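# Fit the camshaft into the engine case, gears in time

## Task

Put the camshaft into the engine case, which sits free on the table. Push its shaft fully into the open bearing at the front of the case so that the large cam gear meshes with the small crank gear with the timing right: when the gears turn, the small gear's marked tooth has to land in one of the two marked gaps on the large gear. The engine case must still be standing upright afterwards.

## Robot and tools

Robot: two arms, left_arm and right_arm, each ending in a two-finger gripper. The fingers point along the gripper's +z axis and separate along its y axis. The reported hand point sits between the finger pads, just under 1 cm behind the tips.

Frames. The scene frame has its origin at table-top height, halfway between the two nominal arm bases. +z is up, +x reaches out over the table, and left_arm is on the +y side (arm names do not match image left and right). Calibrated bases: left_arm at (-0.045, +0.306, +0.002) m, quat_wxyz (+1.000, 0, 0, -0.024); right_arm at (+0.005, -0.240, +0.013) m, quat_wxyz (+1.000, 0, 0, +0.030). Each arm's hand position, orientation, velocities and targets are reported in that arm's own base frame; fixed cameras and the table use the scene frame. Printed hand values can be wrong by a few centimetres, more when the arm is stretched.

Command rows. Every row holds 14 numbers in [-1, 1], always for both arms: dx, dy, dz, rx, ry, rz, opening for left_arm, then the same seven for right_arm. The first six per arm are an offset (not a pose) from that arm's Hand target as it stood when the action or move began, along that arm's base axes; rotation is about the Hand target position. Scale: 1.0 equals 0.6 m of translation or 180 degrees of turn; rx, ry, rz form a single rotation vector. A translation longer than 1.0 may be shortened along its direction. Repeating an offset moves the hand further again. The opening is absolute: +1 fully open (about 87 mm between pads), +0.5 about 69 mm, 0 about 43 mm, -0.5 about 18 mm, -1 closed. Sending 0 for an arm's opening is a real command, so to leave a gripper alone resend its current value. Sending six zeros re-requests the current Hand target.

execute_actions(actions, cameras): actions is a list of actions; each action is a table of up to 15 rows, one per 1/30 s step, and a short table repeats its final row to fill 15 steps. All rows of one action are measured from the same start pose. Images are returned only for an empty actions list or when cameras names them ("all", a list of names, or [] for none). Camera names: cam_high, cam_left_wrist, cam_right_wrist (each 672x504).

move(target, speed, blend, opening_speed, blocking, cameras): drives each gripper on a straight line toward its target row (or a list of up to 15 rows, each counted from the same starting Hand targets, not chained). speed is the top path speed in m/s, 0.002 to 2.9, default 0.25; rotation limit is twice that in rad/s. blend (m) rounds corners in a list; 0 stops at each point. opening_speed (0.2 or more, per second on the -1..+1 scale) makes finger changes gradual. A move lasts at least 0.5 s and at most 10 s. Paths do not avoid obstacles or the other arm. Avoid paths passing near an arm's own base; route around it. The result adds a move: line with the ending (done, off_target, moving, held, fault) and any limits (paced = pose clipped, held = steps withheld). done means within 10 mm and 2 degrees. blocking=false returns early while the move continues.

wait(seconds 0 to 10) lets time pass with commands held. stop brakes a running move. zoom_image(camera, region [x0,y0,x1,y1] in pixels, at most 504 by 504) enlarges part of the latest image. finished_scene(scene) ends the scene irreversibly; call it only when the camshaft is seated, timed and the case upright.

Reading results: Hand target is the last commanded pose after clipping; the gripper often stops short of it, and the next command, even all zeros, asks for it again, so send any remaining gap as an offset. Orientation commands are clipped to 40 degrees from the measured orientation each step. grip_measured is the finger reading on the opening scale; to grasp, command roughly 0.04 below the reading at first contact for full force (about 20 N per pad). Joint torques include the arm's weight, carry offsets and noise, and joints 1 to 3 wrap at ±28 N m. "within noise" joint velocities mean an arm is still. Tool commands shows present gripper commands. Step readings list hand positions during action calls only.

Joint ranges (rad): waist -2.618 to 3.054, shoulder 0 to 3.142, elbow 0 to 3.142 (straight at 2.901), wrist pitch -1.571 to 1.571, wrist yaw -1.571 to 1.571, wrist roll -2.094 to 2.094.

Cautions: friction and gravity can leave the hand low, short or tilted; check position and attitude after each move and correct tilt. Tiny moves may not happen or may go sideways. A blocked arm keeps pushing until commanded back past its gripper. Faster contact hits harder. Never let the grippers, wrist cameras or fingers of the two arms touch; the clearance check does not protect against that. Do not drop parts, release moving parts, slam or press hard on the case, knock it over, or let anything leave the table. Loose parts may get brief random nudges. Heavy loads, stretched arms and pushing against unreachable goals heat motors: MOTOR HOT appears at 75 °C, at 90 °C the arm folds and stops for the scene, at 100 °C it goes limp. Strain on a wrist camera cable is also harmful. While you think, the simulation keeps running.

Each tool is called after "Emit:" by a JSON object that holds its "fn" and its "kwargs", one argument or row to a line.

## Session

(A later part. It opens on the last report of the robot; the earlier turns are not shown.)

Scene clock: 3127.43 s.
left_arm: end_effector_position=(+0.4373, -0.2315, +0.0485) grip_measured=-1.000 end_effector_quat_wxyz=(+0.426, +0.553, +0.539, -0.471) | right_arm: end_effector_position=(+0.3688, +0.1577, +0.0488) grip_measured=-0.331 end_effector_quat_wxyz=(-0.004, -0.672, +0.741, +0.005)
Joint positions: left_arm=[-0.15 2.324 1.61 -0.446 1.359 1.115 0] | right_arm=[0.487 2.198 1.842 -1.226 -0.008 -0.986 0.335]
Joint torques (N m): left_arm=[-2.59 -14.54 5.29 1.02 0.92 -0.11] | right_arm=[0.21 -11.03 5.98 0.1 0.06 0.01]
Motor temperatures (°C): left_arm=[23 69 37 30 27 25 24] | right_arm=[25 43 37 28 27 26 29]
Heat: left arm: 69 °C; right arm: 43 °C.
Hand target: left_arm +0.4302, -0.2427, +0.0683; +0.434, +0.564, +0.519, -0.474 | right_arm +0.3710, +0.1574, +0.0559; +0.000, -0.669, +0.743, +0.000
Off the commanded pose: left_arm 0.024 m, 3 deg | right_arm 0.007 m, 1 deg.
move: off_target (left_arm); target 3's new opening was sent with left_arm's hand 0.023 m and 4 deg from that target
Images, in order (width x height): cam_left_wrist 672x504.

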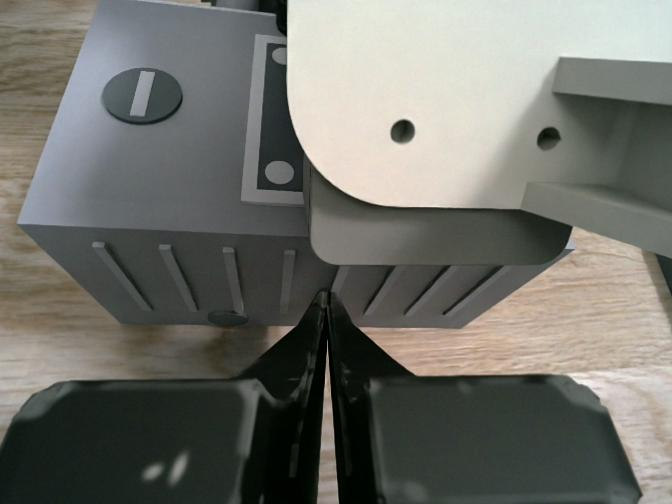

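Emit:
{"fn": "move", "kwargs": {
  "target": [
    [0,0.03,0.0,0,0,0,-1,0,0,0,0,0,0,0.1],
    [0,0.1,0.12,0,0,0,-1,0,0.0,0.2,0,0,0,0.1],
    [-0.05,0.17,0.2,0,0,0,-1,-0.152,0.005,0.207,0.1547,-0.191,-0.4776,-0.1]
  ],
  "speed": [0.06,0.12,0.2],
  "cameras": ["all"]
}}

Scene clock: 3177.67 s.
left_arm: end_effector_position=(+0.4144, -0.1440, +0.1753) grip_measured=-1.000 end_effector_quat_wxyz=(+0.464, +0.557, +0.534, -0.434) | right_arm: end_effector_position=(+0.2800, +0.1598, +0.1771) grip_measured=-0.100 end_effector_quat_wxyz=(+0.330, +0.045, +0.943, -0.023)
Joint positions: left_arm=[0.049 2.187 1.921 -1.494 1.374 1.817 0] | right_arm=[0.695 1.414 1.296 -0.949 0.471 0.667 0.45]
Joint torques (N m): left_arm=[0.34 -13.07 5.38 -0.68 0.65 -0.1] | right_arm=[0.84 -6.38 4.31 1.18 0.45 0.03]
Motor temperatures (°C): left_arm=[23 78 37 29 27 25 24] | right_arm=[25 43 37 29 27 26 29]
Heat: left arm: 78 °C; right arm: 43 °C. Fold the left arm in close to its base, or ease its load, before you think long.
Hand target: left_arm +0.4001, -0.1407, +0.1883; +0.434, +0.564, +0.519, -0.474 | right_arm +0.2798, +0.1603, +0.1801; +0.341, +0.049, +0.939, -0.018
Off the commanded pose: left_arm 0.020 m, 6 deg | right_arm 0.003 m, 2 deg.
MOTOR HOT: joint 2 (shoulder) of the left arm reports 78 °C; the controller's stop level is 90 °C. To cool a motor, set the load down, stop pushing, or move to a pose that needs little force.
joint sent to its limit (left arm) — joint 4 (wrist pitch), lower limit. The joint targets are off in orientation, not in position.
move: off_target (left_arm)

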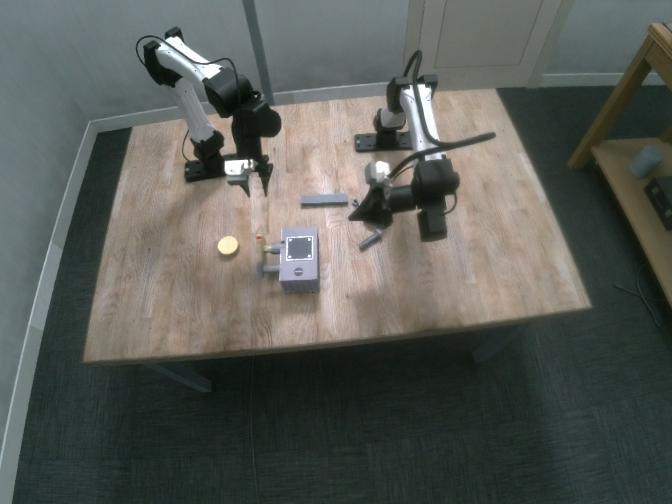

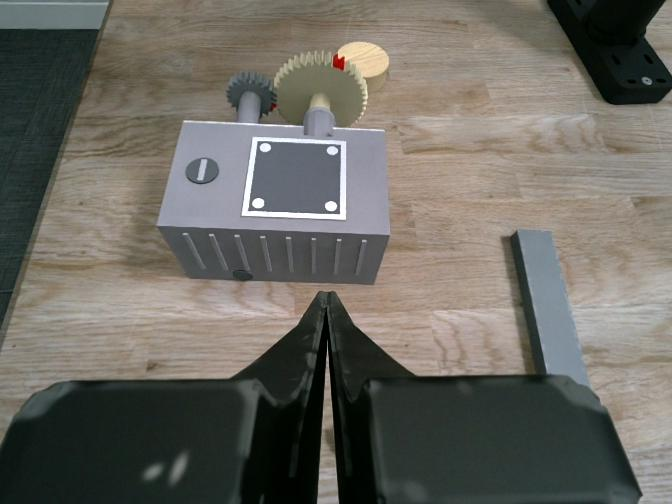

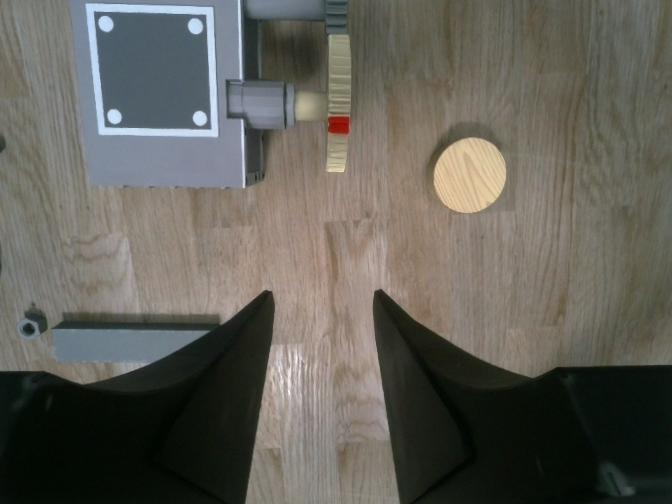

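Emit:
{"fn": "move", "kwargs": {
  "target": [
    [-0.2,0.06,0.0,0,0,0,-1,0,0,0,0,0,0,-0.1]
  ],
  "speed": 0.2,
  "cameras": ["cam_right_wrist"]
}}

Emit:
{"fn": "zoom_image", "kwargs": {
  "camera": "cam_right_wrist",
  "region": [200, 0, 380, 200]
}}

Scene clock: 3184.40 s.
left_arm: end_effector_position=(+0.2934, -0.1056, +0.1848) grip_measured=-1.000 end_effector_quat_wxyz=(+0.469, +0.551, +0.569, -0.391) | right_arm: end_effector_position=(+0.2800, +0.1598, +0.1771) grip_measured=-0.100 end_effector_quat_wxyz=(+0.330, +0.045, +0.943, -0.023)
Joint positions: left_arm=[0.189 1.688 1.307 -1.494 1.3 1.96 0] | right_arm=[0.695 1.414 1.296 -0.949 0.471 0.667 0.45]
Joint torques (N m): left_arm=[0.29 -7.47 5.23 -0.88 0.6 0.05] | right_arm=[0.84 -6.39 4.31 1.18 0.45 0.01]
Motor temperatures (°C): left_arm=[23 74 36 29 27 25 24] | right_arm=[25 43 37 29 27 26 29]
Heat: left arm: 74 °C; right arm: 43 °C. Fold the left arm in close to its base, or ease its load, before you think long.
Hand target: left_arm +0.2801, -0.1047, +0.1882; +0.434, +0.564, +0.519, -0.474 | right_arm +0.2798, +0.1603, +0.1801; +0.341, +0.049, +0.939, -0.018
Off the commanded pose: left_arm 0.014 m, 12 deg | right_arm 0.003 m, 2 deg.
MOTOR HOT: still on. Joint 2 (shoulder) of the left arm reports 74 °C.
joint sent to its limit (left arm) — joint 4 (wrist pitch), lower limit. The joint targets are off in orientation, not in position.
move: off_target (left_arm)
Images, in order (width x height): cam_right_wrist 672x504.

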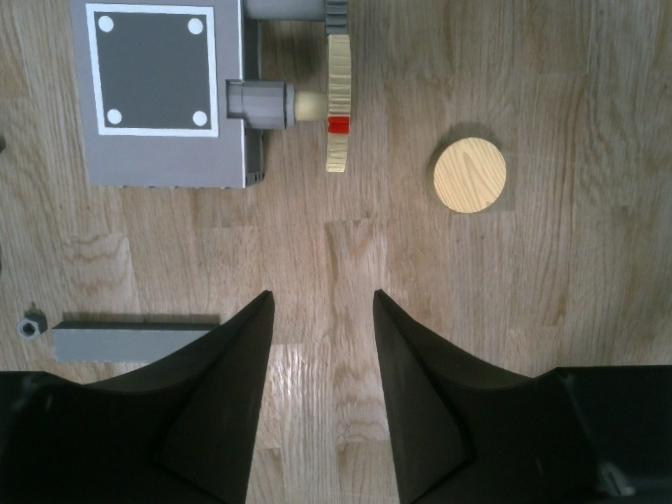

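Scaled by 2.520 from the camera's 672x504 image, which has a finer 960x720 frame.

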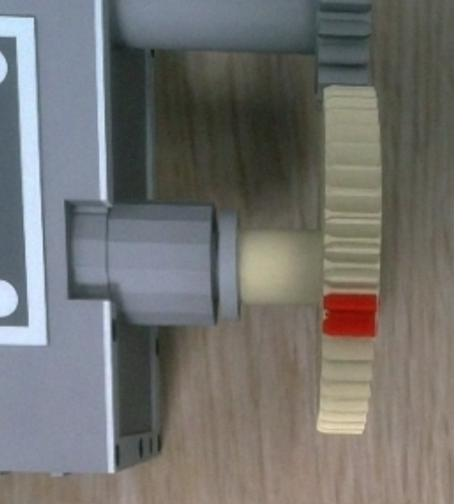

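Emit:
{"fn": "move", "kwargs": {
  "target": [
    [0,0,0,0,0,0,-1,-0.05,0.04,0.0,0.4155,-0.2099,-0.2614,-0.1],
    [0,0,0,0,0,0,-1,0.0,0.04,-0.163,0.4155,-0.2099,-0.2614,-0.1]
  ],
  "speed": 0.2,
  "cameras": ["all"]
}}

Scene clock: 3213.30 s.
left_arm: end_effector_position=(+0.2934, -0.1055, +0.1847) grip_measured=-1.000 end_effector_quat_wxyz=(+0.469, +0.551, +0.569, -0.391) | right_arm: end_effector_position=(+0.2796, +0.1873, +0.0847) grip_measured=-0.100 end_effector_quat_wxyz=(+0.466, +0.579, +0.518, +0.424)
Joint positions: left_arm=[0.189 1.688 1.307 -1.494 1.3 1.961 0] | right_arm=[1.001 1.545 0.202 0.903 1.062 1.969 0.45]
Joint torques (N m): left_arm=[0.32 -7.47 5.23 -0.88 0.61 0.07] | right_arm=[-0.5 -2.7 2.43 1.5 0.22 -0.22]
Motor temperatures (°C): left_arm=[23 59 36 29 27 25 24] | right_arm=[25 40 36 31 27 26 29]
Heat: left arm: 59 °C; right arm: 40 °C.
Hand target: left_arm +0.2801, -0.1047, +0.1882; +0.434, +0.564, +0.519, -0.474 | right_arm +0.2798, +0.1844, +0.0823; +0.468, +0.577, +0.521, +0.421
Off the commanded pose: left_arm 0.014 m, 12 deg | right_arm 0.004 m, 1 deg.
MOTOR HOT: cleared for the motors of the left arm.
joint sent to its limit (left arm) — joint 4 (wrist pitch), lower limit. The joint targets are off in orientation, not in position.
move: off_target (left_arm)

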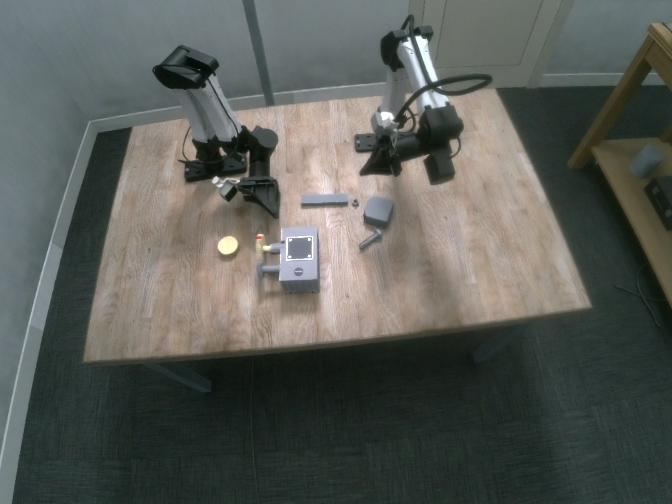

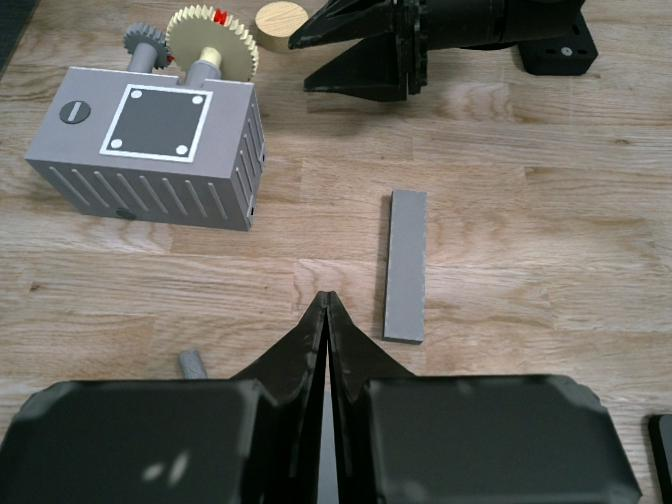

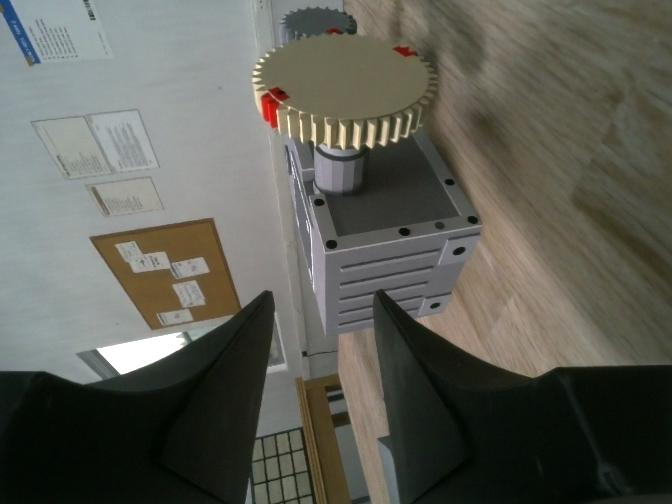

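Emit:
{"fn": "move", "kwargs": {
  "target": [
    [0,0,0,0,0,0,-1,-0.06,0.0,0.12,-0.487,0.05,0.10,-0.1]
  ],
  "speed": 0.3
}}

Emit:
{"fn": "move", "kwargs": {
  "target": [
    [0,0,0,0,0,0,-1,0.03,-0.067,0.0,-0.4943,-0.0174,0.1745,-0.1],
    [0,0,0,0,0,0,-1,0.06,-0.067,-0.127,-0.4943,-0.0174,0.1745,-0.1]
  ],
  "speed": 0.3,
  "cameras": ["cam_high","cam_right_wrist"]
}}

Scene clock: 3251.73 s.
left_arm: end_effector_position=(+0.2934, -0.1055, +0.1847) grip_measured=-1.000 end_effector_quat_wxyz=(+0.469, +0.551, +0.569, -0.391) | right_arm: end_effector_position=(+0.2426, +0.1790, +0.1448) grip_measured=-0.100 end_effector_quat_wxyz=(+0.628, +0.039, +0.776, -0.038)
Joint positions: left_arm=[0.189 1.688 1.307 -1.494 1.3 1.961 0] | right_arm=[1.183 1.18 0.575 -0.057 1.226 0.623 0.45]
Joint torques (N m): left_arm=[0.32 -7.49 5.22 -0.88 0.61 0.07] | right_arm=[0.83 -2.1 7.65 1.13 0.53 -0.09]
Motor temperatures (°C): left_arm=[23 53 36 29 27 25 24] | right_arm=[25 36 35 33 27 26 28]
Heat: left arm: 53 °C; right arm: 36 °C.
Hand target: left_arm +0.2801, -0.1047, +0.1882; +0.434, +0.564, +0.519, -0.474 | right_arm +0.2438, +0.1843, +0.1543; +0.632, +0.042, +0.773, -0.035
Off the commanded pose: left_arm 0.014 m, 12 deg | right_arm 0.011 m, 1 deg.
joint sent to its limit (left arm) — joint 4 (wrist pitch), lower limit. The joint targets are off in orientation, not in position.
move: off_target (left_arm, right_arm)

Scene clock: 3256.77 s.
left_arm: end_effector_position=(+0.2934, -0.1055, +0.1847) grip_measured=-1.000 end_effector_quat_wxyz=(+0.469, +0.551, +0.569, -0.391) | right_arm: end_effector_position=(+0.2796, +0.1452, +0.0778) grip_measured=-0.100 end_effector_quat_wxyz=(-0.481, +0.599, -0.496, +0.405)
Joint positions: left_arm=[0.189 1.688 1.307 -1.494 1.3 1.961 0] | right_arm=[0.985 1.647 0.142 1.206 0.783 -1.363 0.45]
Joint torques (N m): left_arm=[0.32 -7.47 5.24 -0.88 0.61 0.07] | right_arm=[-0.34 -3.06 2.07 1.86 0.04 -0.02]
Heat: left arm: 52 °C; right arm: 36 °C.
Hand target: left_arm +0.2801, -0.1047, +0.1882; +0.434, +0.564, +0.519, -0.474 | right_arm +0.2797, +0.1441, +0.0781; -0.486, +0.596, -0.496, +0.403
Off the commanded pose: left_arm 0.014 m, 12 deg | right_arm 0.001 m, 1 deg.
joint sent to its limit (left arm) — joint 4 (wrist pitch), lower limit. The joint targets are off in orientation, not in position.
move: off_target (left_arm)
Images, in order (width x height): cam_high 672x504, cam_right_wrist 672x504.

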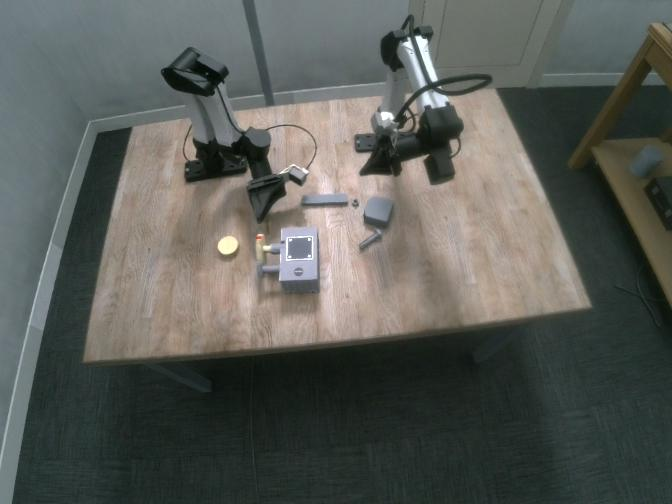

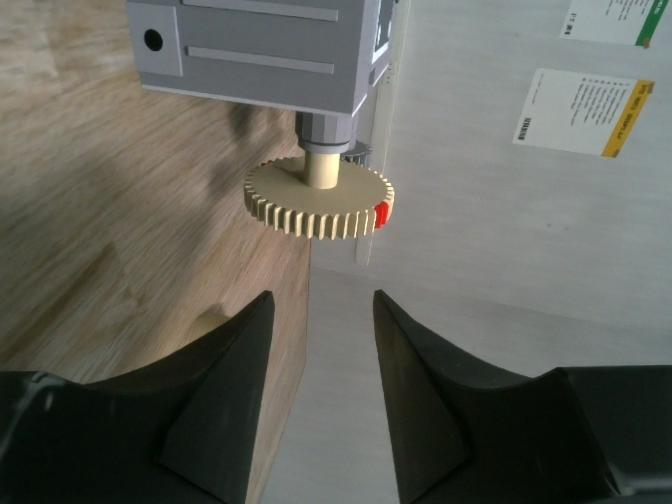

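Emit:
{"fn": "zoom_image", "kwargs": {
  "camera": "cam_right_wrist",
  "region": [230, 80, 410, 260]
}}

Scaled by 2.800 from the camera's 672x504 image, which has a finer 960x720 frame.

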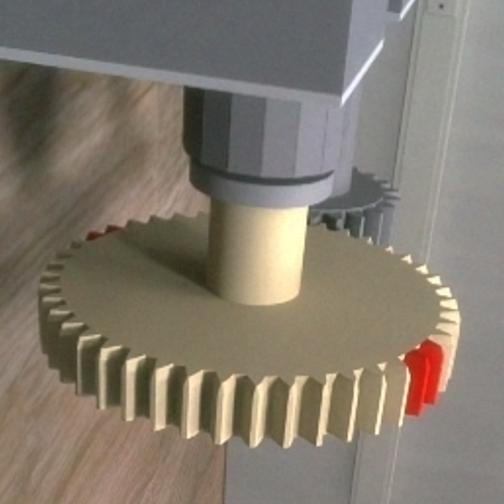

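Emit:
{"fn": "move", "kwargs": {
  "target": [
    [0,0,0,0,0,0,-1,0.0455,0.039,-0.015,0,0,-0.033,0.0]
  ],
  "speed": 0.12,
  "cameras": ["cam_right_wrist"]
}}

Scene clock: 3277.70 s.
left_arm: end_effector_position=(+0.2934, -0.1055, +0.1847) grip_measured=-1.000 end_effector_quat_wxyz=(+0.469, +0.551, +0.569, -0.391) | right_arm: end_effector_position=(+0.3036, +0.1675, +0.0684) grip_measured=+0.000 end_effector_quat_wxyz=(-0.464, +0.578, -0.519, +0.426)
Joint positions: left_arm=[0.189 1.688 1.307 -1.494 1.3 1.961 0] | right_arm=[0.982 1.83 0.315 1.194 0.86 -1.335 0.5]
Joint torques (N m): left_arm=[0.31 -7.47 5.23 -0.88 0.61 0.07] | right_arm=[-0.49 -4.51 4 1.57 0.26 0.12]
Heat: left arm: 51 °C; right arm: 35 °C.
Hand target: left_arm +0.2801, -0.1047, +0.1882; +0.434, +0.564, +0.519, -0.474 | right_arm +0.3071, +0.1675, +0.0692; -0.465, +0.570, -0.526, +0.428
Off the commanded pose: left_arm 0.014 m, 12 deg | right_arm 0.004 m, 1 deg.
joint sent to its limit (left arm) — joint 4 (wrist pitch), lower limit. The joint targets are off in orientation, not in position.
move: off_target (left_arm)
Images, in order (width x height): cam_right_wrist 672x504.

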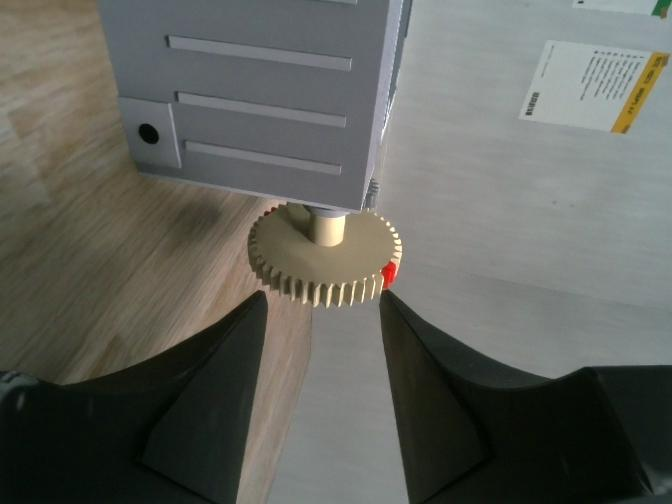

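Emit:
{"fn": "move", "kwargs": {
  "target": [
    [0,0,0,0,0,0,-1,0.058,-0.003,-0.012,0,0,0.0,0.0]
  ],
  "speed": 0.1,
  "cameras": ["cam_right_wrist"]
}}

Emit:
{"fn": "zoom_image", "kwargs": {
  "camera": "cam_right_wrist",
  "region": [210, 200, 430, 380]
}}

Scene clock: 3296.40 s.
left_arm: end_effector_position=(+0.2934, -0.1055, +0.1847) grip_measured=-1.000 end_effector_quat_wxyz=(+0.469, +0.551, +0.569, -0.391) | right_arm: end_effector_position=(+0.3358, +0.1612, +0.0561) grip_measured=+0.000 end_effector_quat_wxyz=(-0.450, +0.580, -0.526, +0.429)
Joint positions: left_arm=[0.189 1.688 1.307 -1.494 1.3 1.961 0] | right_arm=[0.866 1.926 0.388 1.217 0.767 -1.37 0.5]
Joint torques (N m): left_arm=[0.32 -7.47 5.23 -0.88 0.61 0.07] | right_arm=[-0.47 -5.18 4.03 1.91 0.05 -0.04]
Heat: left arm: 50 °C; right arm: 35 °C.
Hand target: left_arm +0.2801, -0.1047, +0.1882; +0.434, +0.564, +0.519, -0.474 | right_arm +0.3418, +0.1658, +0.0619; -0.465, +0.570, -0.526, +0.428
Off the commanded pose: left_arm 0.014 m, 12 deg | right_arm 0.010 m, 2 deg.
joint sent to its limit (left arm) — joint 4 (wrist pitch), lower limit. The joint targets are off in orientation, not in position.
move: off_target (left_arm)
Images, in order (width x height): cam_right_wrist 672x504.

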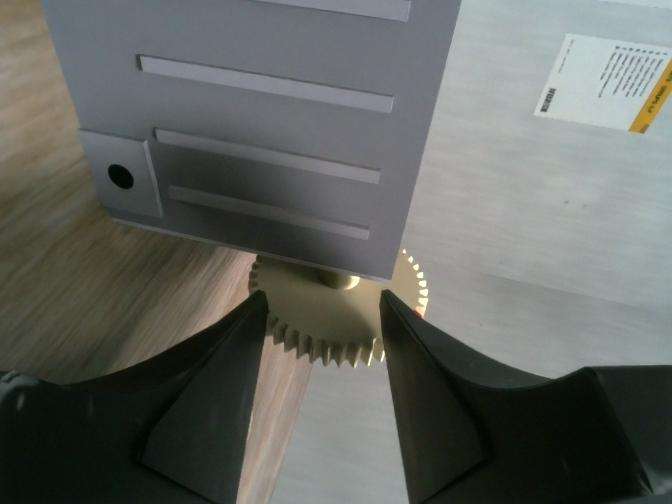

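Scaled by 2.291 from the camera's 672x504 image, which has a finer 960x720 frame.

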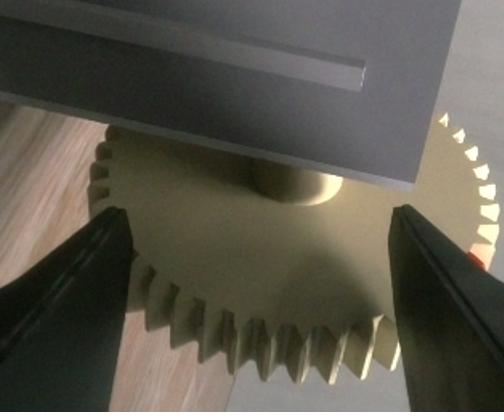

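Emit:
{"fn": "move", "kwargs": {
  "target": [
    [0,0,0,0,0,0,-1,0.0437,-0.002,0.006,0,0,0.0,0.0]
  ],
  "speed": 0.08,
  "cameras": ["cam_right_wrist"]
}}

Emit:
{"fn": "zoom_image", "kwargs": {
  "camera": "cam_right_wrist",
  "region": [210, 240, 430, 420]
}}

Scene clock: 3309.93 s.
left_arm: end_effector_position=(+0.2934, -0.1055, +0.1847) grip_measured=-1.000 end_effector_quat_wxyz=(+0.469, +0.551, +0.569, -0.391) | right_arm: end_effector_position=(+0.3633, +0.1623, +0.0649) grip_measured=+0.000 end_effector_quat_wxyz=(-0.463, +0.570, -0.527, +0.429)
Joint positions: left_arm=[0.189 1.688 1.307 -1.494 1.3 1.961 0] | right_arm=[0.79 1.944 0.458 1.217 0.694 -1.398 0.5]
Joint torques (N m): left_arm=[0.32 -7.46 5.23 -0.88 0.61 0.07] | right_arm=[-0.44 -5.59 4.22 1.63 0.02 -0.02]
Heat: left arm: 50 °C; right arm: 37 °C.
Hand target: left_arm +0.2801, -0.1047, +0.1882; +0.434, +0.564, +0.519, -0.474 | right_arm +0.3680, +0.1646, +0.0655; -0.465, +0.570, -0.526, +0.428
Off the commanded pose: left_arm 0.014 m, 12 deg | right_arm 0.005 m, 0 deg.
joint sent to its limit (left arm) — joint 4 (wrist pitch), lower limit. The joint targets are off in orientation, not in position.
move: off_target (left_arm)
Images, in order (width x height): cam_right_wrist 672x504.

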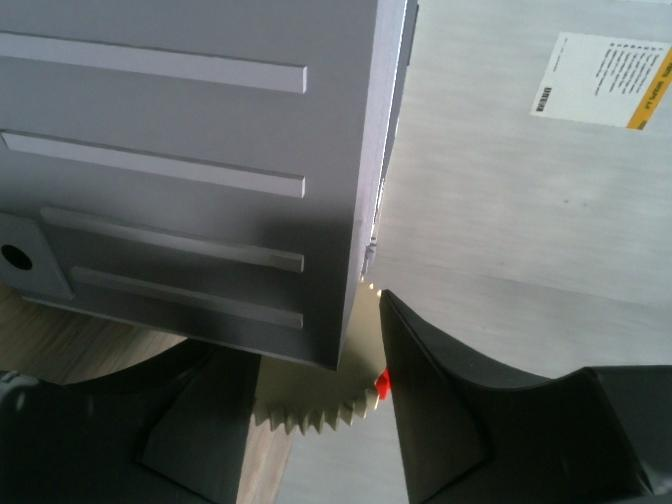

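Scaled by 2.291 from the camera's 672x504 image, which has a finer 960x720 frame.

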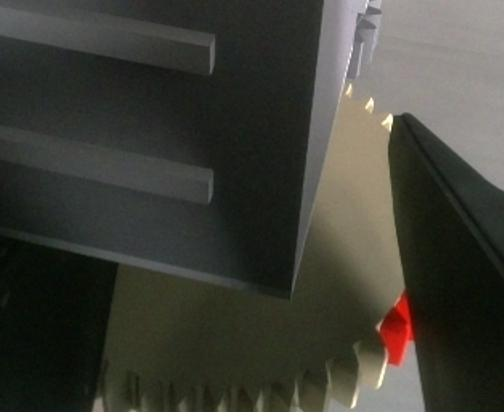

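Emit:
{"fn": "move", "kwargs": {
  "target": [
    [0,0,0,0,0,0,-1,0.0,0.0,-0.012,0,0,0.0,0.0],
    [0,0,0,0,0,0,-1,0.0,0.0,-0.012,0,0,0.0,-0.7]
  ],
  "speed": 0.05,
  "opening_speed": 0.6,
  "cameras": ["cam_right_wrist"]
}}

Scene clock: 3320.00 s.
left_arm: end_effector_position=(+0.2934, -0.1055, +0.1847) grip_measured=-1.000 end_effector_quat_wxyz=(+0.469, +0.551, +0.569, -0.391) | right_arm: end_effector_position=(+0.3636, +0.1623, +0.0584) grip_measured=-0.374 end_effector_quat_wxyz=(-0.461, +0.572, -0.525, +0.431)
Joint positions: left_arm=[0.189 1.688 1.307 -1.494 1.3 1.961 0] | right_arm=[0.79 1.982 0.459 1.254 0.695 -1.405 0.313]
Joint torques (N m): left_arm=[0.31 -7.49 5.23 -0.88 0.61 0.07] | right_arm=[-0.46 -5.63 3.93 1.66 -0.01 0.05]
Heat: left arm: 49 °C; right arm: 37 °C.
Hand target: left_arm +0.2801, -0.1047, +0.1882; +0.434, +0.564, +0.519, -0.474 | right_arm +0.3680, +0.1646, +0.0583; -0.465, +0.570, -0.526, +0.428
Off the commanded pose: left_arm 0.014 m, 12 deg | right_arm 0.005 m, 1 deg.
joint sent to its limit (left arm) — joint 4 (wrist pitch), lower limit. The joint targets are off in orientation, not in position.
move: off_target (left_arm)
Images, in order (width x height): cam_right_wrist 672x504.

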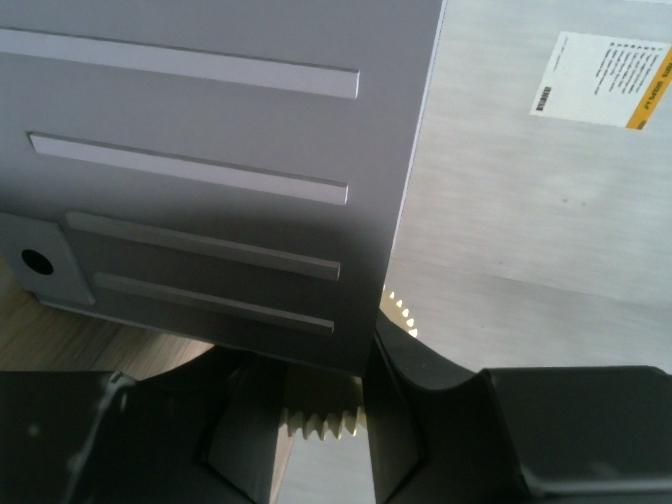

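Emit:
{"fn": "move", "kwargs": {
  "target": [
    [0,0,0,0,0,0,-1,0.0,0.0,0,0,0,0.0,-0.1],
    [0,0,0,0,0,0,-1,0.013,0.0,0,0,0,0.0,-0.1],
    [0,0,0,0,0,0,-1,0.013,0.0,0,0,0,0.0,-0.7]
  ],
  "speed": 0.05,
  "opening_speed": 0.8,
  "cameras": ["cam_right_wrist"]
}}

Scene clock: 3328.10 s.
left_arm: end_effector_position=(+0.2934, -0.1055, +0.1847) grip_measured=-1.000 end_effector_quat_wxyz=(+0.469, +0.551, +0.569, -0.391) | right_arm: end_effector_position=(+0.3695, +0.1616, +0.0583) grip_measured=-0.373 end_effector_quat_wxyz=(-0.460, +0.572, -0.524, +0.432)
Joint positions: left_arm=[0.189 1.688 1.307 -1.494 1.3 1.961 0] | right_arm=[0.774 1.993 0.475 1.252 0.682 -1.414 0.314]
Joint torques (N m): left_arm=[0.32 -7.46 5.23 -0.88 0.61 0.07] | right_arm=[-0.85 -5.71 4.4 1.61 -0.09 0.07]
Heat: left arm: 49 °C; right arm: 36 °C.
Hand target: left_arm +0.2801, -0.1047, +0.1882; +0.434, +0.564, +0.519, -0.474 | right_arm +0.3759, +0.1645, +0.0583; -0.465, +0.570, -0.526, +0.428
Off the commanded pose: left_arm 0.014 m, 12 deg | right_arm 0.007 m, 1 deg.
joint sent to its limit (left arm) — joint 4 (wrist pitch), lower limit. The joint targets are off in orientation, not in position.
move: off_target (left_arm)
Images, in order (width x height): cam_right_wrist 672x504.

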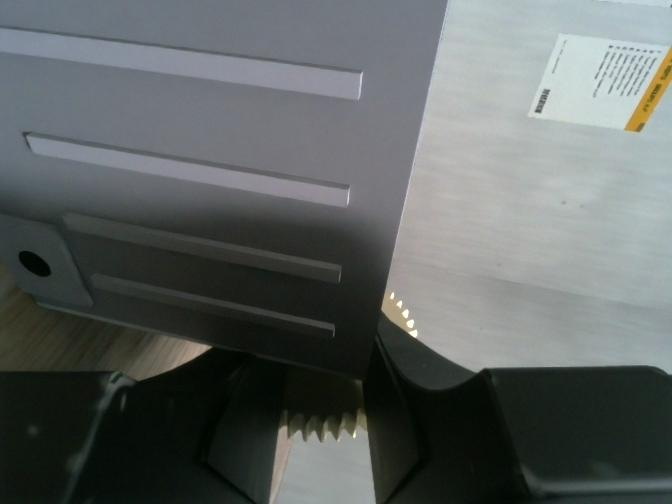

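Emit:
{"fn": "move", "kwargs": {
  "target": [
    [0.1165,-0.042,0.09,0.1321,0.1012,0.2158,-1,0,0,0,0,0,0,-0.7],
    [0.3165,-0.2255,-0.02,0.2643,0.2023,0.4316,-1,0,0,0,0,0,0.0,-0.7]
  ],
  "speed": 0.25,
  "blend": [0.03,0],
  "cameras": ["all"]
}}

Scene clock: 3349.83 s.
left_arm: end_effector_position=(+0.4708, -0.2424, +0.1840) grip_measured=-1.000 end_effector_quat_wxyz=(+0.267, +0.090, +0.958, -0.047) | right_arm: end_effector_position=(+0.3695, +0.1616, +0.0583) grip_measured=-0.373 end_effector_quat_wxyz=(-0.460, +0.572, -0.524, +0.432)
Joint positions: left_arm=[-0.493 2.48 2.844 -1.396 -0.116 -0.273 0] | right_arm=[0.774 1.993 0.475 1.252 0.682 -1.414 0.314]
Joint torques (N m): left_arm=[-0.43 -9.48 8.87 1.16 -0.26 -0.17] | right_arm=[-0.85 -5.72 4.4 1.61 -0.09 0.08]
Heat: left arm: 49 °C; right arm: 36 °C.
Hand target: left_arm +0.4700, -0.2401, +0.1763; +0.216, +0.086, +0.972, -0.019 | right_arm +0.3759, +0.1645, +0.0583; -0.465, +0.570, -0.526, +0.428
Off the commanded pose: left_arm 0.008 m, 7 deg | right_arm 0.007 m, 1 deg.
elbow stopped short (left arm): the move would have taken joint 3 (elbow) straighter than the controller allows.
move: off_target (left_arm)

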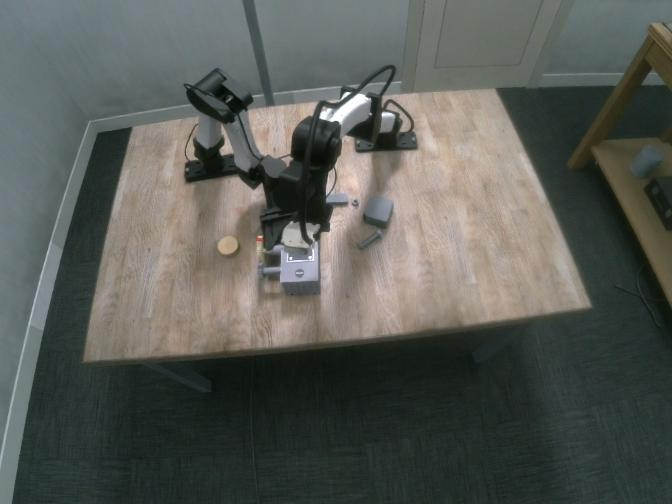

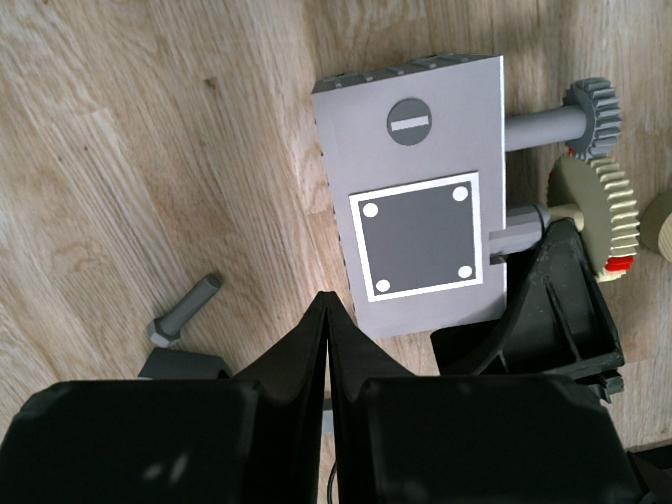

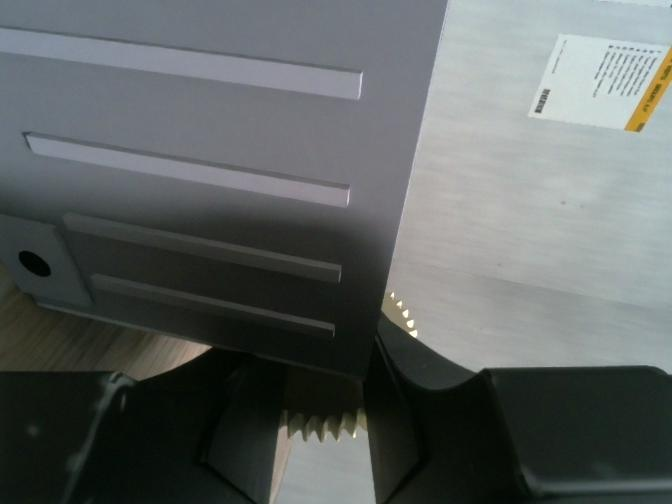

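Emit:
{"fn": "zoom_image", "kwargs": {
  "camera": "cam_left_wrist",
  "region": [420, 140, 660, 400]
}}

Scaled by 1.938 from the camera's 672x504 image, which has a finer 960x720 frame.

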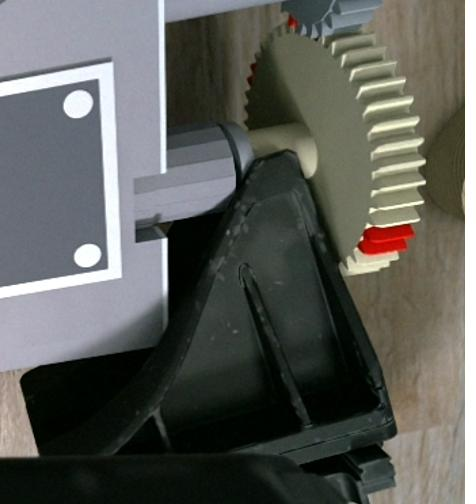

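Emit:
{"fn": "move", "kwargs": {
  "target": [
    [0.045,-0.05,-0.04,0,0,0,-1,0,0,0,0,0,0,-0.7],
    [0.045,-0.05,-0.10,0,0,0,-1,0,0,0,0,0,0.0,-0.7]
  ],
  "speed": [0.12,0.06],
  "cameras": ["cam_high","cam_left_wrist"]
}}

Scene clock: 3363.57 s.
left_arm: end_effector_position=(+0.4945, -0.2701, +0.1239) grip_measured=-1.000 end_effector_quat_wxyz=(+0.261, +0.091, +0.960, -0.046) | right_arm: end_effector_position=(+0.3695, +0.1616, +0.0583) grip_measured=-0.373 end_effector_quat_wxyz=(-0.460, +0.572, -0.524, +0.432)
Joint positions: left_arm=[-0.518 2.617 2.847 -1.279 -0.126 -0.296 0] | right_arm=[0.774 1.993 0.475 1.252 0.682 -1.414 0.314]
Joint torques (N m): left_arm=[-0.5 -10.43 8.88 1.37 -0.27 -0.16] | right_arm=[-0.83 -5.72 4.41 1.61 -0.09 0.07]
Heat: left arm: 52 °C; right arm: 36 °C.
Hand target: left_arm +0.4970, -0.2701, +0.1162; +0.216, +0.086, +0.972, -0.019 | right_arm +0.3759, +0.1645, +0.0583; -0.465, +0.570, -0.526, +0.428
Off the commanded pose: left_arm 0.008 m, 6 deg | right_arm 0.007 m, 1 deg.
elbow stopped short (left arm): the move would have taken joint 3 (elbow) straighter than the controller allows.
move: off_target (left_arm)
Images, in order (width x height): cam_high 672x504, cam_left_wrist 672x504.

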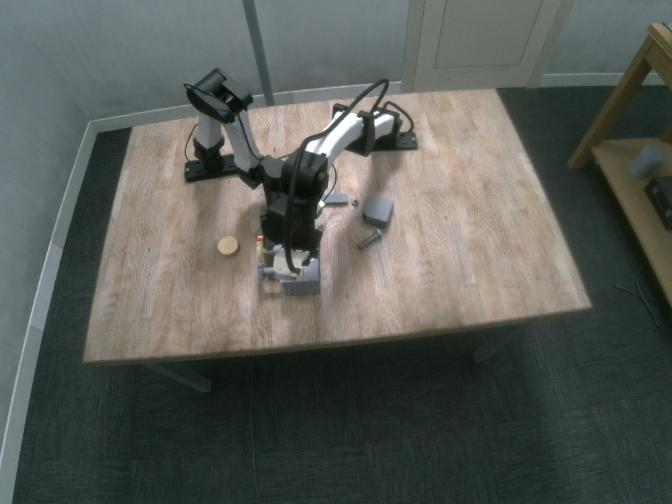

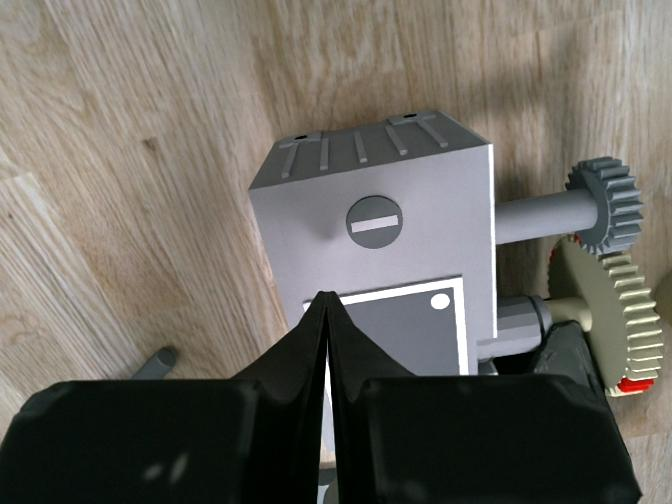

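Emit:
{"fn": "move", "kwargs": {
  "target": [
    [-0.035,-0.043,-0.02,0,0,0,-1,0,0,0,0,0,0,-0.7],
    [-0.035,-0.043,-0.09,0,0,0,-1,0,0,0,0,0,0.0,-0.7]
  ],
  "speed": [0.12,0.04],
  "cameras": ["cam_left_wrist"]
}}

Scene clock: 3370.50 s.
left_arm: end_effector_position=(+0.4763, -0.2989, +0.0981) grip_measured=-1.000 end_effector_quat_wxyz=(+0.243, +0.090, +0.965, -0.035) | right_arm: end_effector_position=(+0.3695, +0.1616, +0.0583) grip_measured=-0.373 end_effector_quat_wxyz=(-0.460, +0.572, -0.524, +0.432)
Joint positions: left_arm=[-0.586 2.639 2.796 -1.258 -0.164 -0.36 0] | right_arm=[0.774 1.993 0.475 1.252 0.682 -1.414 0.314]
Joint torques (N m): left_arm=[0.09 -8.94 3.49 1.5 -0.15 -0.19] | right_arm=[-0.85 -5.72 4.41 1.61 -0.09 0.07]
Heat: left arm: 54 °C; right arm: 36 °C.
Hand target: left_arm +0.4760, -0.2958, +0.0623; +0.216, +0.086, +0.972, -0.019 | right_arm +0.3759, +0.1645, +0.0583; -0.465, +0.570, -0.526, +0.428
Off the commanded pose: left_arm 0.036 m, 4 deg | right_arm 0.007 m, 1 deg.
elbow stopped short (left arm): the move would have taken joint 3 (elbow) straighter than the controller allows.
move: off_target (left_arm)
Images, in order (width x height): cam_left_wrist 672x504.

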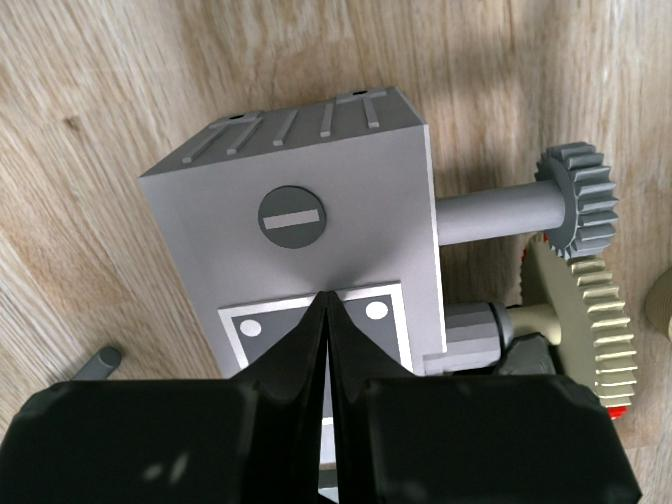

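Emit:
{"fn": "move", "kwargs": {
  "target": [
    [0,0.0,-0.06,0,0,0,-1,0,0,0,0,0,0,-1],
    [0,0.02,-0.06,0,0,0,-1,-0.003,-0.045,0,0,0,0.0,-1]
  ],
  "speed": [0.06,0.04],
  "cameras": ["cam_left_wrist","cam_right_wrist"]
}}

Emit:
{"fn": "zoom_image", "kwargs": {
  "camera": "cam_left_wrist",
  "region": [400, 200, 660, 440]
}}

Scene clock: 3378.40 s.
left_arm: end_effector_position=(+0.4801, -0.3007, +0.0990) grip_measured=-1.000 end_effector_quat_wxyz=(+0.281, +0.085, +0.954, -0.055) | right_arm: end_effector_position=(+0.3771, +0.1538, +0.0584) grip_measured=-0.373 end_effector_quat_wxyz=(-0.480, +0.577, -0.514, +0.414)
Joint positions: left_arm=[-0.584 2.422 2.356 -0.946 -0.164 -0.36 0] | right_arm=[0.709 1.993 0.442 1.317 0.566 -1.428 0.313]
Joint torques (N m): left_arm=[1.83 -4.81 1.91 1.47 -0.04 -0.03] | right_arm=[-1.36 -7.87 0.88 1.68 0.46 0.01]
Heat: left arm: 54 °C; right arm: 37 °C.
Hand target: left_arm +0.4761, -0.2838, +0.0264; +0.216, +0.086, +0.972, -0.019 | right_arm +0.3741, +0.1376, +0.0583; -0.465, +0.570, -0.526, +0.428
Off the commanded pose: left_arm 0.075 m, 9 deg | right_arm 0.017 m, 3 deg.
move: off_target (left_arm, right_arm)
Images, in order (width x height): cam_left_wrist 672x504, cam_right_wrist 672x504.

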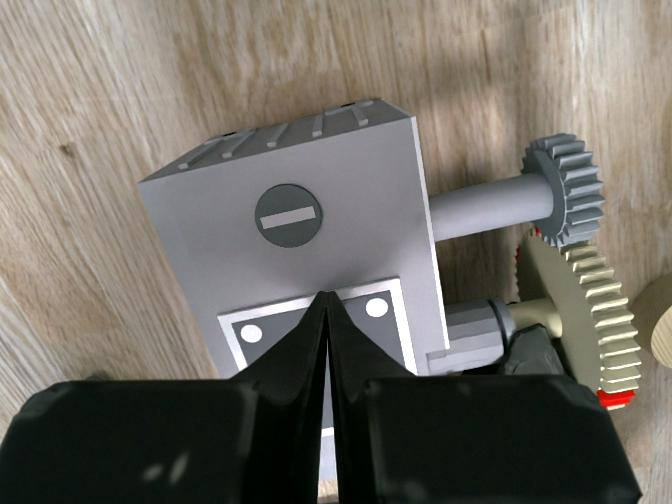

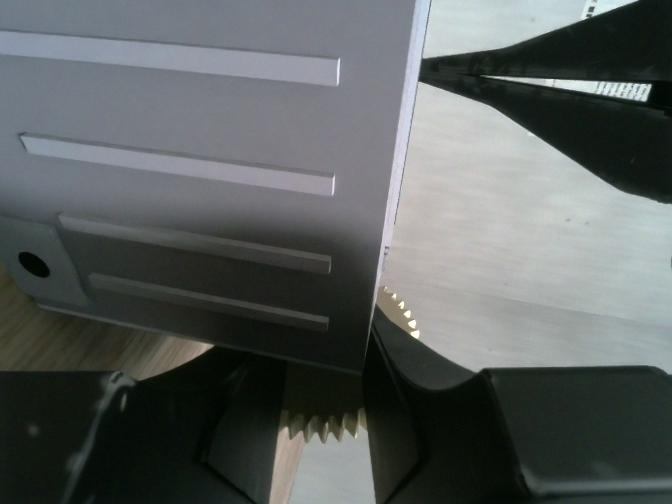

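Scaled by 1.938 from the camera's 672x504 image, which has a finer 960x720 frame.

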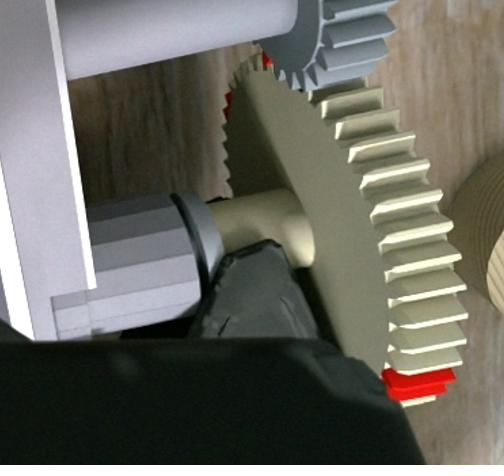

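Emit:
{"fn": "move", "kwargs": {
  "target": [
    [0,0.01,-0.03,0,0,0,-1,-0.005,-0.025,0,0,0,0,-1],
    [0,0.02,-0.03,0,0,0,-1,-0.012,-0.06,0,0,0,0.0,-1]
  ],
  "speed": [0.06,0.06],
  "cameras": ["cam_left_wrist"]
}}

Emit:
{"fn": "zoom_image", "kwargs": {
  "camera": "cam_left_wrist",
  "region": [400, 200, 660, 440]
}}

Scene clock: 3387.47 s.
left_arm: end_effector_position=(+0.4797, -0.3142, +0.1012) grip_measured=-1.000 end_effector_quat_wxyz=(+0.297, +0.091, +0.945, -0.102) | right_arm: end_effector_position=(+0.3730, +0.1210, +0.0587) grip_measured=-0.374 end_effector_quat_wxyz=(-0.489, +0.579, -0.511, +0.406)
Joint positions: left_arm=[-0.583 2.351 2.21 -0.795 -0.093 -0.36 0] | right_arm=[0.604 1.963 0.334 1.415 0.44 -1.449 0.313]
Joint torques (N m): left_arm=[3.38 -2.81 2.25 1.04 -0.7 0.18] | right_arm=[-0.85 -7.39 0.25 1.68 0.74 -0.06]
Heat: left arm: 51 °C; right arm: 37 °C.
Hand target: left_arm +0.4760, -0.2719, +0.0084; +0.216, +0.086, +0.972, -0.019 | right_arm +0.3669, +0.1016, +0.0583; -0.465, +0.570, -0.526, +0.428
Off the commanded pose: left_arm 0.102 m, 14 deg | right_arm 0.020 m, 4 deg.
move: off_target (left_arm, right_arm)
Images, in order (width x height): cam_left_wrist 672x504.

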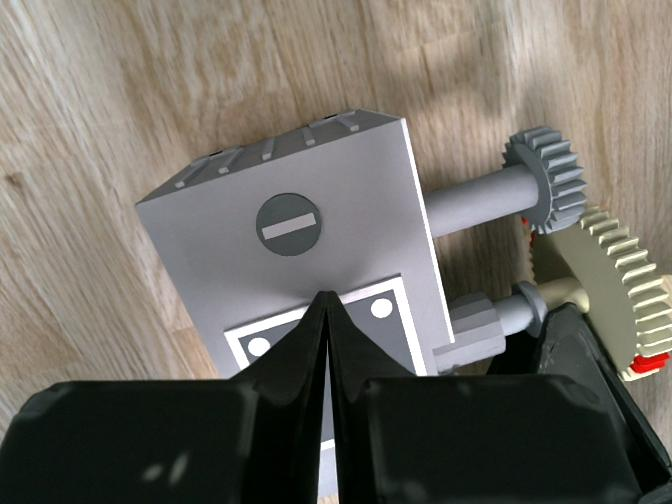

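Scaled by 1.938 from the camera's 672x504 image, which has a finer 960x720 frame.

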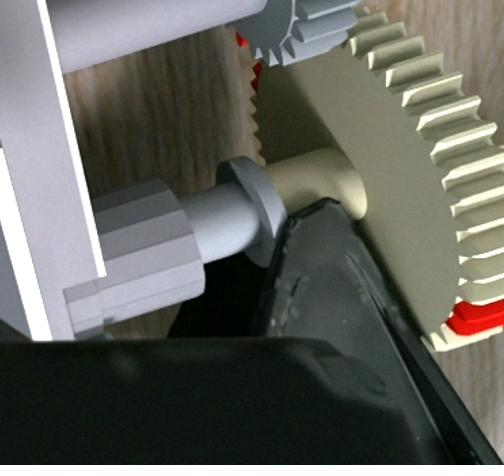

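Emit:
{"fn": "move", "kwargs": {
  "target": [
    [0,0.0,0,0,0,0,-1,-0.002,-0.008,0,0,0,0,-1]
  ],
  "speed": 0.04,
  "cameras": ["cam_left_wrist","cam_right_wrist"]
}}

Emit:
{"fn": "zoom_image", "kwargs": {
  "camera": "cam_left_wrist",
  "region": [400, 100, 672, 400]
}}

Scene clock: 3395.87 s.
left_arm: end_effector_position=(+0.4796, -0.3145, +0.1012) grip_measured=-1.000 end_effector_quat_wxyz=(+0.297, +0.091, +0.945, -0.102) | right_arm: end_effector_position=(+0.3721, +0.1175, +0.0586) grip_measured=-0.374 end_effector_quat_wxyz=(-0.489, +0.580, -0.509, +0.406)
Joint positions: left_arm=[-0.583 2.351 2.21 -0.795 -0.092 -0.36 0] | right_arm=[0.592 1.963 0.322 1.43 0.427 -1.454 0.313]
Joint velocities: left_arm=[0.012 -0.007 -0.007 -0.022 -0.037 -0.183 0] | right_arm=[within noise]
Joint torques (N m): left_arm=[3.38 -2.81 2.26 1.03 -0.71 0.18] | right_arm=[-1.13 -7.61 0.02 1.68 0.74 -0.04]
Heat: left arm: 49 °C; right arm: 37 °C.
Hand target: left_arm +0.4760, -0.2719, +0.0083; +0.216, +0.086, +0.972, -0.019 | right_arm +0.3657, +0.0968, +0.0584; -0.465, +0.570, -0.526, +0.428
Off the commanded pose: left_arm 0.102 m, 14 deg | right_arm 0.022 m, 4 deg.
move: off_target (left_arm, right_arm)
Images, in order (width x height): cam_left_wrist 672x504, cam_right_wrist 672x504.

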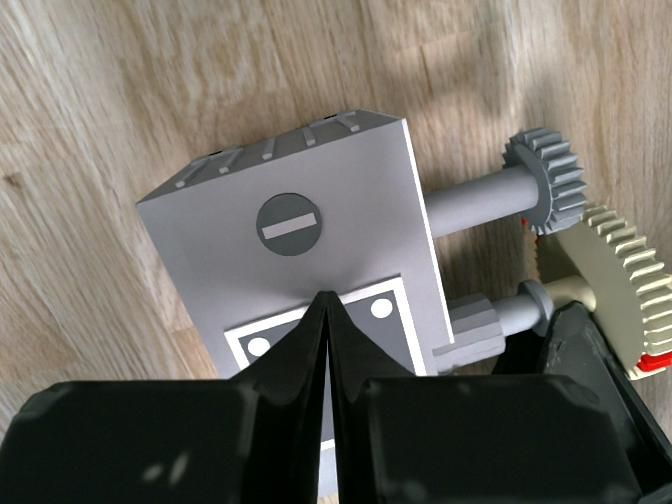

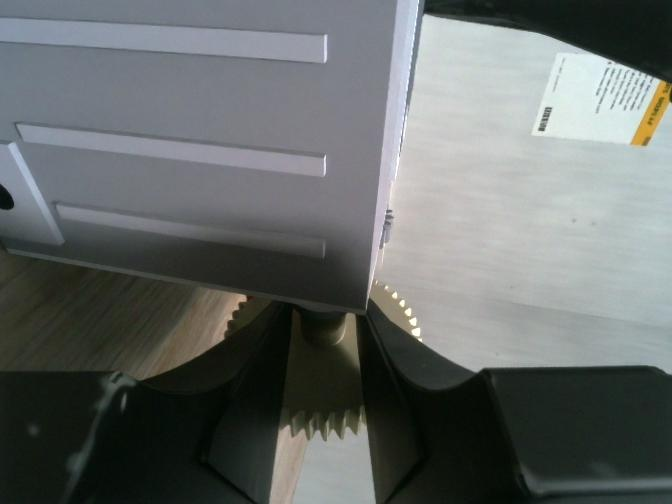

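Scaled by 1.680 from the camera's 672x504 image, which has a finer 960x720 frame.

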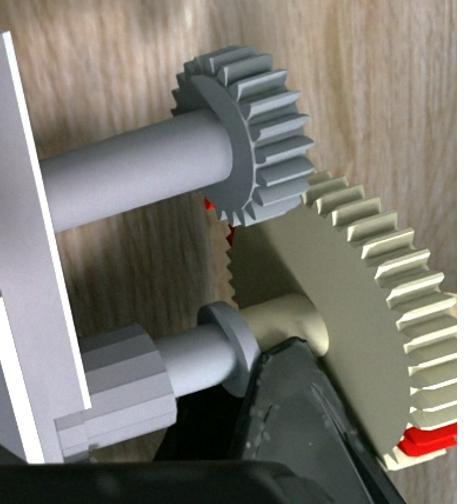

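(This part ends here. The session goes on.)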